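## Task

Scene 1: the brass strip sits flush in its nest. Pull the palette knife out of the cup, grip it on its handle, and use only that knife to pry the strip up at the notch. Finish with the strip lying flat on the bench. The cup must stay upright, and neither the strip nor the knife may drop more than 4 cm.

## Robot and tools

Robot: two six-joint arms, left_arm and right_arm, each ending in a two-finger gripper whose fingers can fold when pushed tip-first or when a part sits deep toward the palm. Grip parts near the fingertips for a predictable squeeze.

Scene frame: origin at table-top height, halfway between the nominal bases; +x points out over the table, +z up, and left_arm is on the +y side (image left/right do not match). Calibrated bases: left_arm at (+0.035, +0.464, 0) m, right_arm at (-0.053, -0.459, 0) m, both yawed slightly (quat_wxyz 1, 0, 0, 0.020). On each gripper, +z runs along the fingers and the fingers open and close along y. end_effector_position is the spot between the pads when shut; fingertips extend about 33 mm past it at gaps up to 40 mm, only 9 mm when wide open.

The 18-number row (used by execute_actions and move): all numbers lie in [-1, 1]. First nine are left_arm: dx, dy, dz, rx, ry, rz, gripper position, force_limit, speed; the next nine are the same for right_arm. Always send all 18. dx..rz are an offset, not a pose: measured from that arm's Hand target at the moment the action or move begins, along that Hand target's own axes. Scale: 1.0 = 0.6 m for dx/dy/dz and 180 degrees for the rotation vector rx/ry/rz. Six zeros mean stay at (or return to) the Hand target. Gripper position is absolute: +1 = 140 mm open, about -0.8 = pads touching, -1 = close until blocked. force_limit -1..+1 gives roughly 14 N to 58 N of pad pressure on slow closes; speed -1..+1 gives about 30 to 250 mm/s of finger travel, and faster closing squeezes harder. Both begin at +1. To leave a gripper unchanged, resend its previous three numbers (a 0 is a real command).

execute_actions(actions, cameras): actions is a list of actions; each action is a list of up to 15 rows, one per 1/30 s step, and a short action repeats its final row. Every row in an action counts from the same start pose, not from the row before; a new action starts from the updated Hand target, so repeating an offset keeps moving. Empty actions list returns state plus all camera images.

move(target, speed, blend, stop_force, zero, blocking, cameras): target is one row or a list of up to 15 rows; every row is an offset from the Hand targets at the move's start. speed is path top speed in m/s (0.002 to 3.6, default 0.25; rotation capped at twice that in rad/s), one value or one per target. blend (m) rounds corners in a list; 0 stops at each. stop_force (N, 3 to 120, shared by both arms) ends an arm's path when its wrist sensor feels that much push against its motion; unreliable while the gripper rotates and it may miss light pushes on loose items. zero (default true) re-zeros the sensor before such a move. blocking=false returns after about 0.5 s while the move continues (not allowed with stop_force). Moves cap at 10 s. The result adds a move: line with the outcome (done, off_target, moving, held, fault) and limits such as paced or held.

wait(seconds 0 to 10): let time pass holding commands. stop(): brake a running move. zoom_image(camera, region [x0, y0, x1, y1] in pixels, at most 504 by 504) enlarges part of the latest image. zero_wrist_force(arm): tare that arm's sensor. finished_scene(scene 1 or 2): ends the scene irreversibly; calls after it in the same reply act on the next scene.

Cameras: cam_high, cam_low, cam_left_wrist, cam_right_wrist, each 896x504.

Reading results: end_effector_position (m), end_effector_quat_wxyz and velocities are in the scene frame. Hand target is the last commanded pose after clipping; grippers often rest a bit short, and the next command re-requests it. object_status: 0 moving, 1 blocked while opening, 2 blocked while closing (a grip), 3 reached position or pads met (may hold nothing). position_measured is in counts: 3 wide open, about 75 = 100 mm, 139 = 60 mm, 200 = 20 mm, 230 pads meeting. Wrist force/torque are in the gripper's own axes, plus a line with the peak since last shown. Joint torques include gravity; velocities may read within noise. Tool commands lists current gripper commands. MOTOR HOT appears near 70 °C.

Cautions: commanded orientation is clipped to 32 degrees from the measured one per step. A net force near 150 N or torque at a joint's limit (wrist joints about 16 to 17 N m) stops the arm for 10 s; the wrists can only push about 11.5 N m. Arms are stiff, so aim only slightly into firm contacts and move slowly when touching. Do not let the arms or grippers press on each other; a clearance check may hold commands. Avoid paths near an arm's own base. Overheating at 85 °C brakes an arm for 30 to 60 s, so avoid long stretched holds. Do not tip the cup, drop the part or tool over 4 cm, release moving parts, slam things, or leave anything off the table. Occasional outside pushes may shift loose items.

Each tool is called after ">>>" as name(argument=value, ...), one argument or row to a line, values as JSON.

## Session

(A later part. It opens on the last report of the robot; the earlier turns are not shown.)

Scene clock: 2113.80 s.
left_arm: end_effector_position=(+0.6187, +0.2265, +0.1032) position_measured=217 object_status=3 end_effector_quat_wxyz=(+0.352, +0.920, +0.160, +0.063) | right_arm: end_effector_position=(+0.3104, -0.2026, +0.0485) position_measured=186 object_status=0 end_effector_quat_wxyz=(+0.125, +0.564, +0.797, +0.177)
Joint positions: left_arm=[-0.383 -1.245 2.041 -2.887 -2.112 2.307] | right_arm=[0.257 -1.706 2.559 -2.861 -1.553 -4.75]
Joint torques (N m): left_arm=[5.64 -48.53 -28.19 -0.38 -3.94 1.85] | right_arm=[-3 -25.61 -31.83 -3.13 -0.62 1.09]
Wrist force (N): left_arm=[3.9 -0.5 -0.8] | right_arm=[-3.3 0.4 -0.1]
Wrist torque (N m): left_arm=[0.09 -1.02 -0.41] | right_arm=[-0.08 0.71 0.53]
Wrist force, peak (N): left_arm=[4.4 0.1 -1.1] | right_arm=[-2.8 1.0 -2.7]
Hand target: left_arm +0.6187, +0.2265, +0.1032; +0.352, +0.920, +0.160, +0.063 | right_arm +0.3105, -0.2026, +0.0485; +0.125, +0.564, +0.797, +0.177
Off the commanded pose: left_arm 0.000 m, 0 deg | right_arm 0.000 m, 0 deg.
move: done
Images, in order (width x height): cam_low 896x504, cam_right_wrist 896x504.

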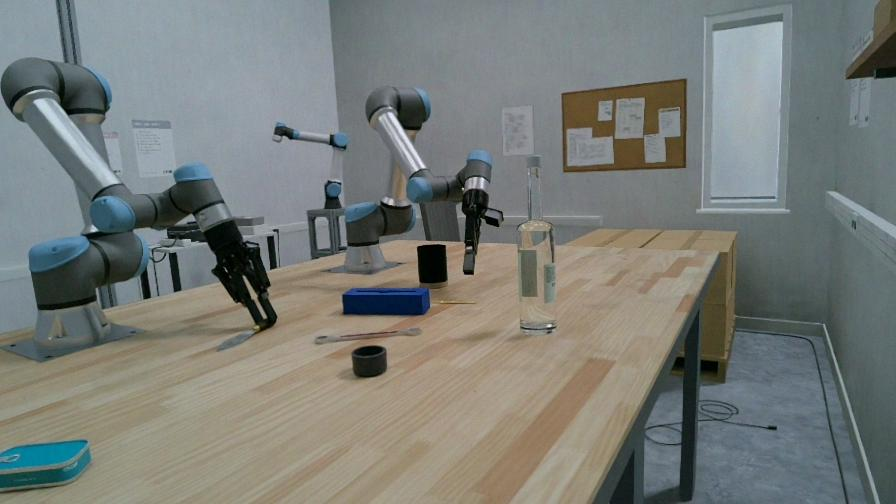

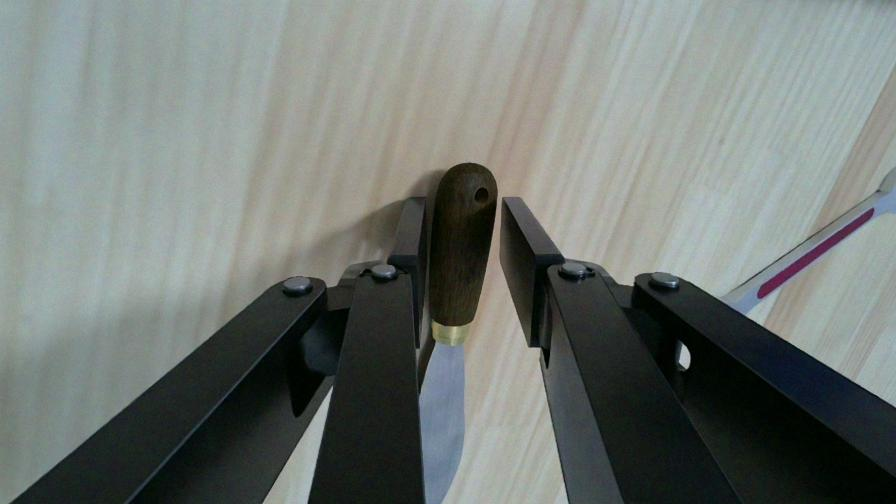

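>>> move(
  target=[
    [0,0,0,0,0,0,-0.70,0,-1, 0,0,-0.03,0,0,0,-0.45,1,-1],
    [0,0,0,0,0,0,-0.70,0,-1, 0,0,-0.15,0,0,0,-0.45,1,-1],
  ],
  speed=[0.03, 0.12],
  blend=[0.005, 0],
  cameras=["all"],
)

>>> zoom_image(
  camera="cam_low",
  region=[200, 290, 300, 390],
)

>>> zoom_image(
  camera="cam_high",
  region=[360, 110, 500, 250],
)

Scene clock: 2120.37 s.
left_arm: end_effector_position=(+0.6187, +0.2265, +0.1032) position_measured=217 object_status=3 end_effector_quat_wxyz=(+0.352, +0.920, +0.160, +0.063) | right_arm: end_effector_position=(+0.2745, -0.2153, +0.1300) position_measured=186 object_status=3 end_effector_quat_wxyz=(+0.125, +0.564, +0.797, +0.177)
Joint positions: left_arm=[-0.383 -1.245 2.041 -2.887 -2.112 2.307] | right_arm=[0.251 -2.035 2.492 -2.464 -1.551 -4.756]
Joint torques (N m): left_arm=[5.52 -48 -27.56 -0.38 -3.64 1.84] | right_arm=[-8.22 -15.33 -39.41 -1.38 2.99 -1.59]
Wrist force (N): left_arm=[3.7 -0.5 -0.7] | right_arm=[-3.3 0.3 -0.4]
Wrist torque (N m): left_arm=[0.09 -0.98 -0.42] | right_arm=[-0.12 0.70 0.54]
Wrist force, peak (N): left_arm=[4.2 -0.6 -0.9] | right_arm=[-4.0 0.2 0.1]
Hand target: left_arm +0.6187, +0.2265, +0.1032; +0.352, +0.920, +0.160, +0.063 | right_arm +0.2745, -0.2153, +0.1300; +0.125, +0.564, +0.797, +0.177
Off the commanded pose: left_arm 0.000 m, 0 deg | right_arm 0.000 m, 0 deg.
move: done

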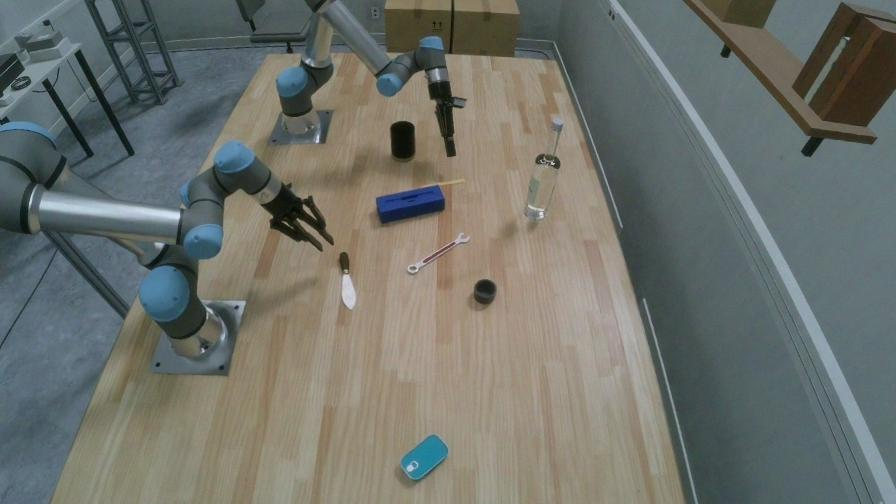

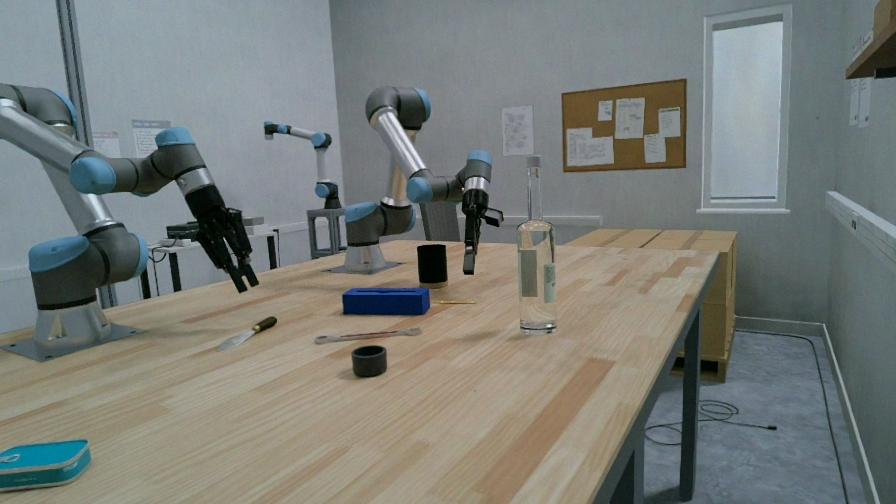

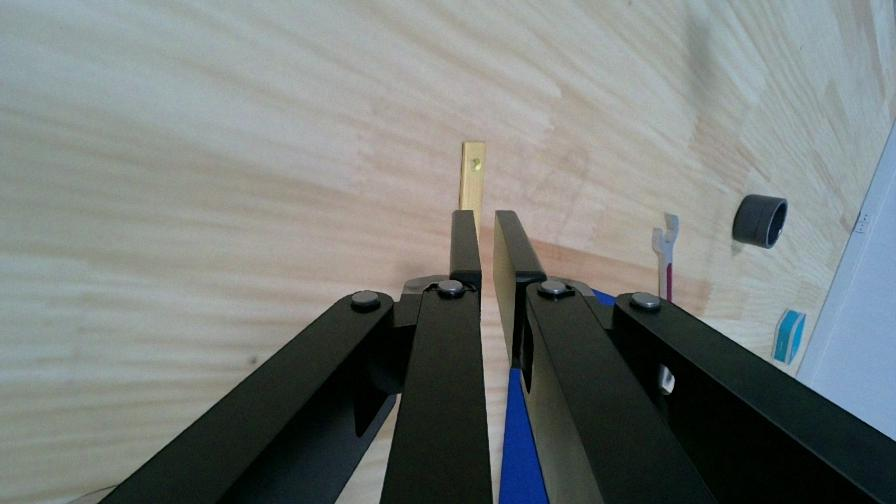

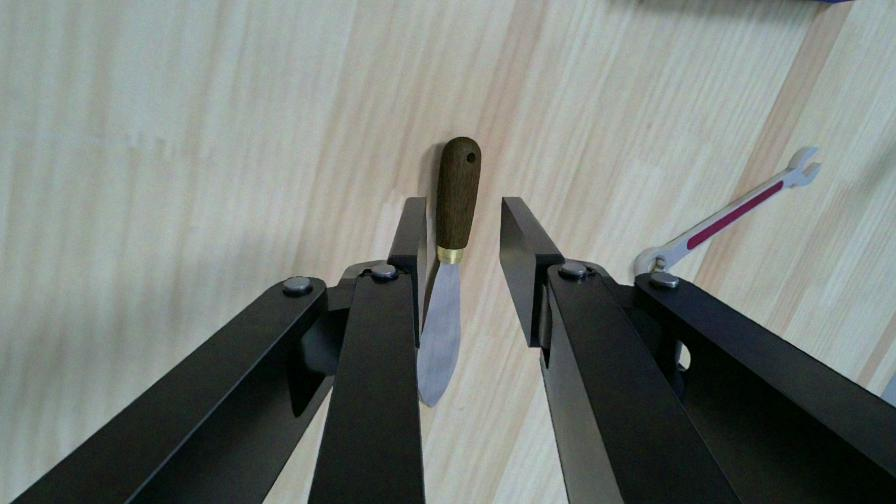

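Scaled by 5.040 from the camera's 896x504 image, which has a finer 1280x720 frame.

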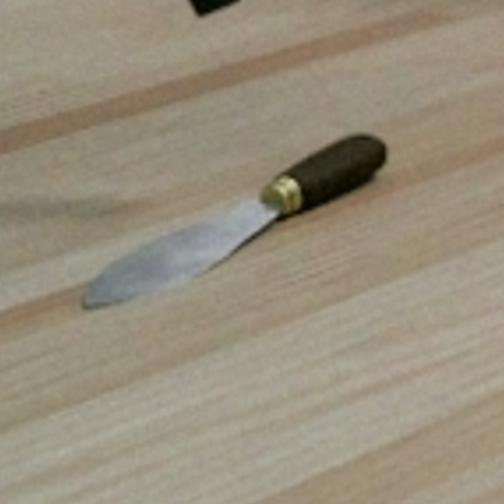

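Scaled by 3.600 from the camera's 896x504 image, which has a finer 1280x720 frame.

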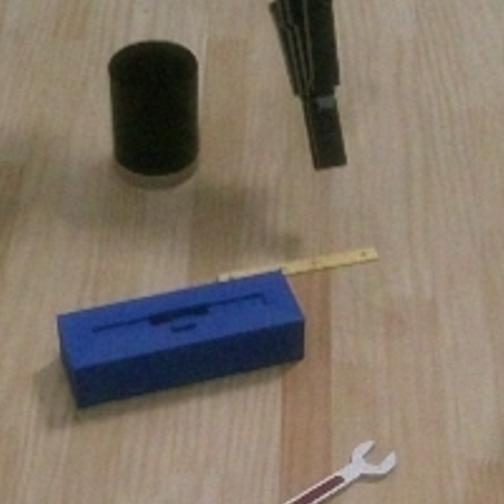

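>>> finished_scene(
  scene=1,
)

The scene is finished: the task was done.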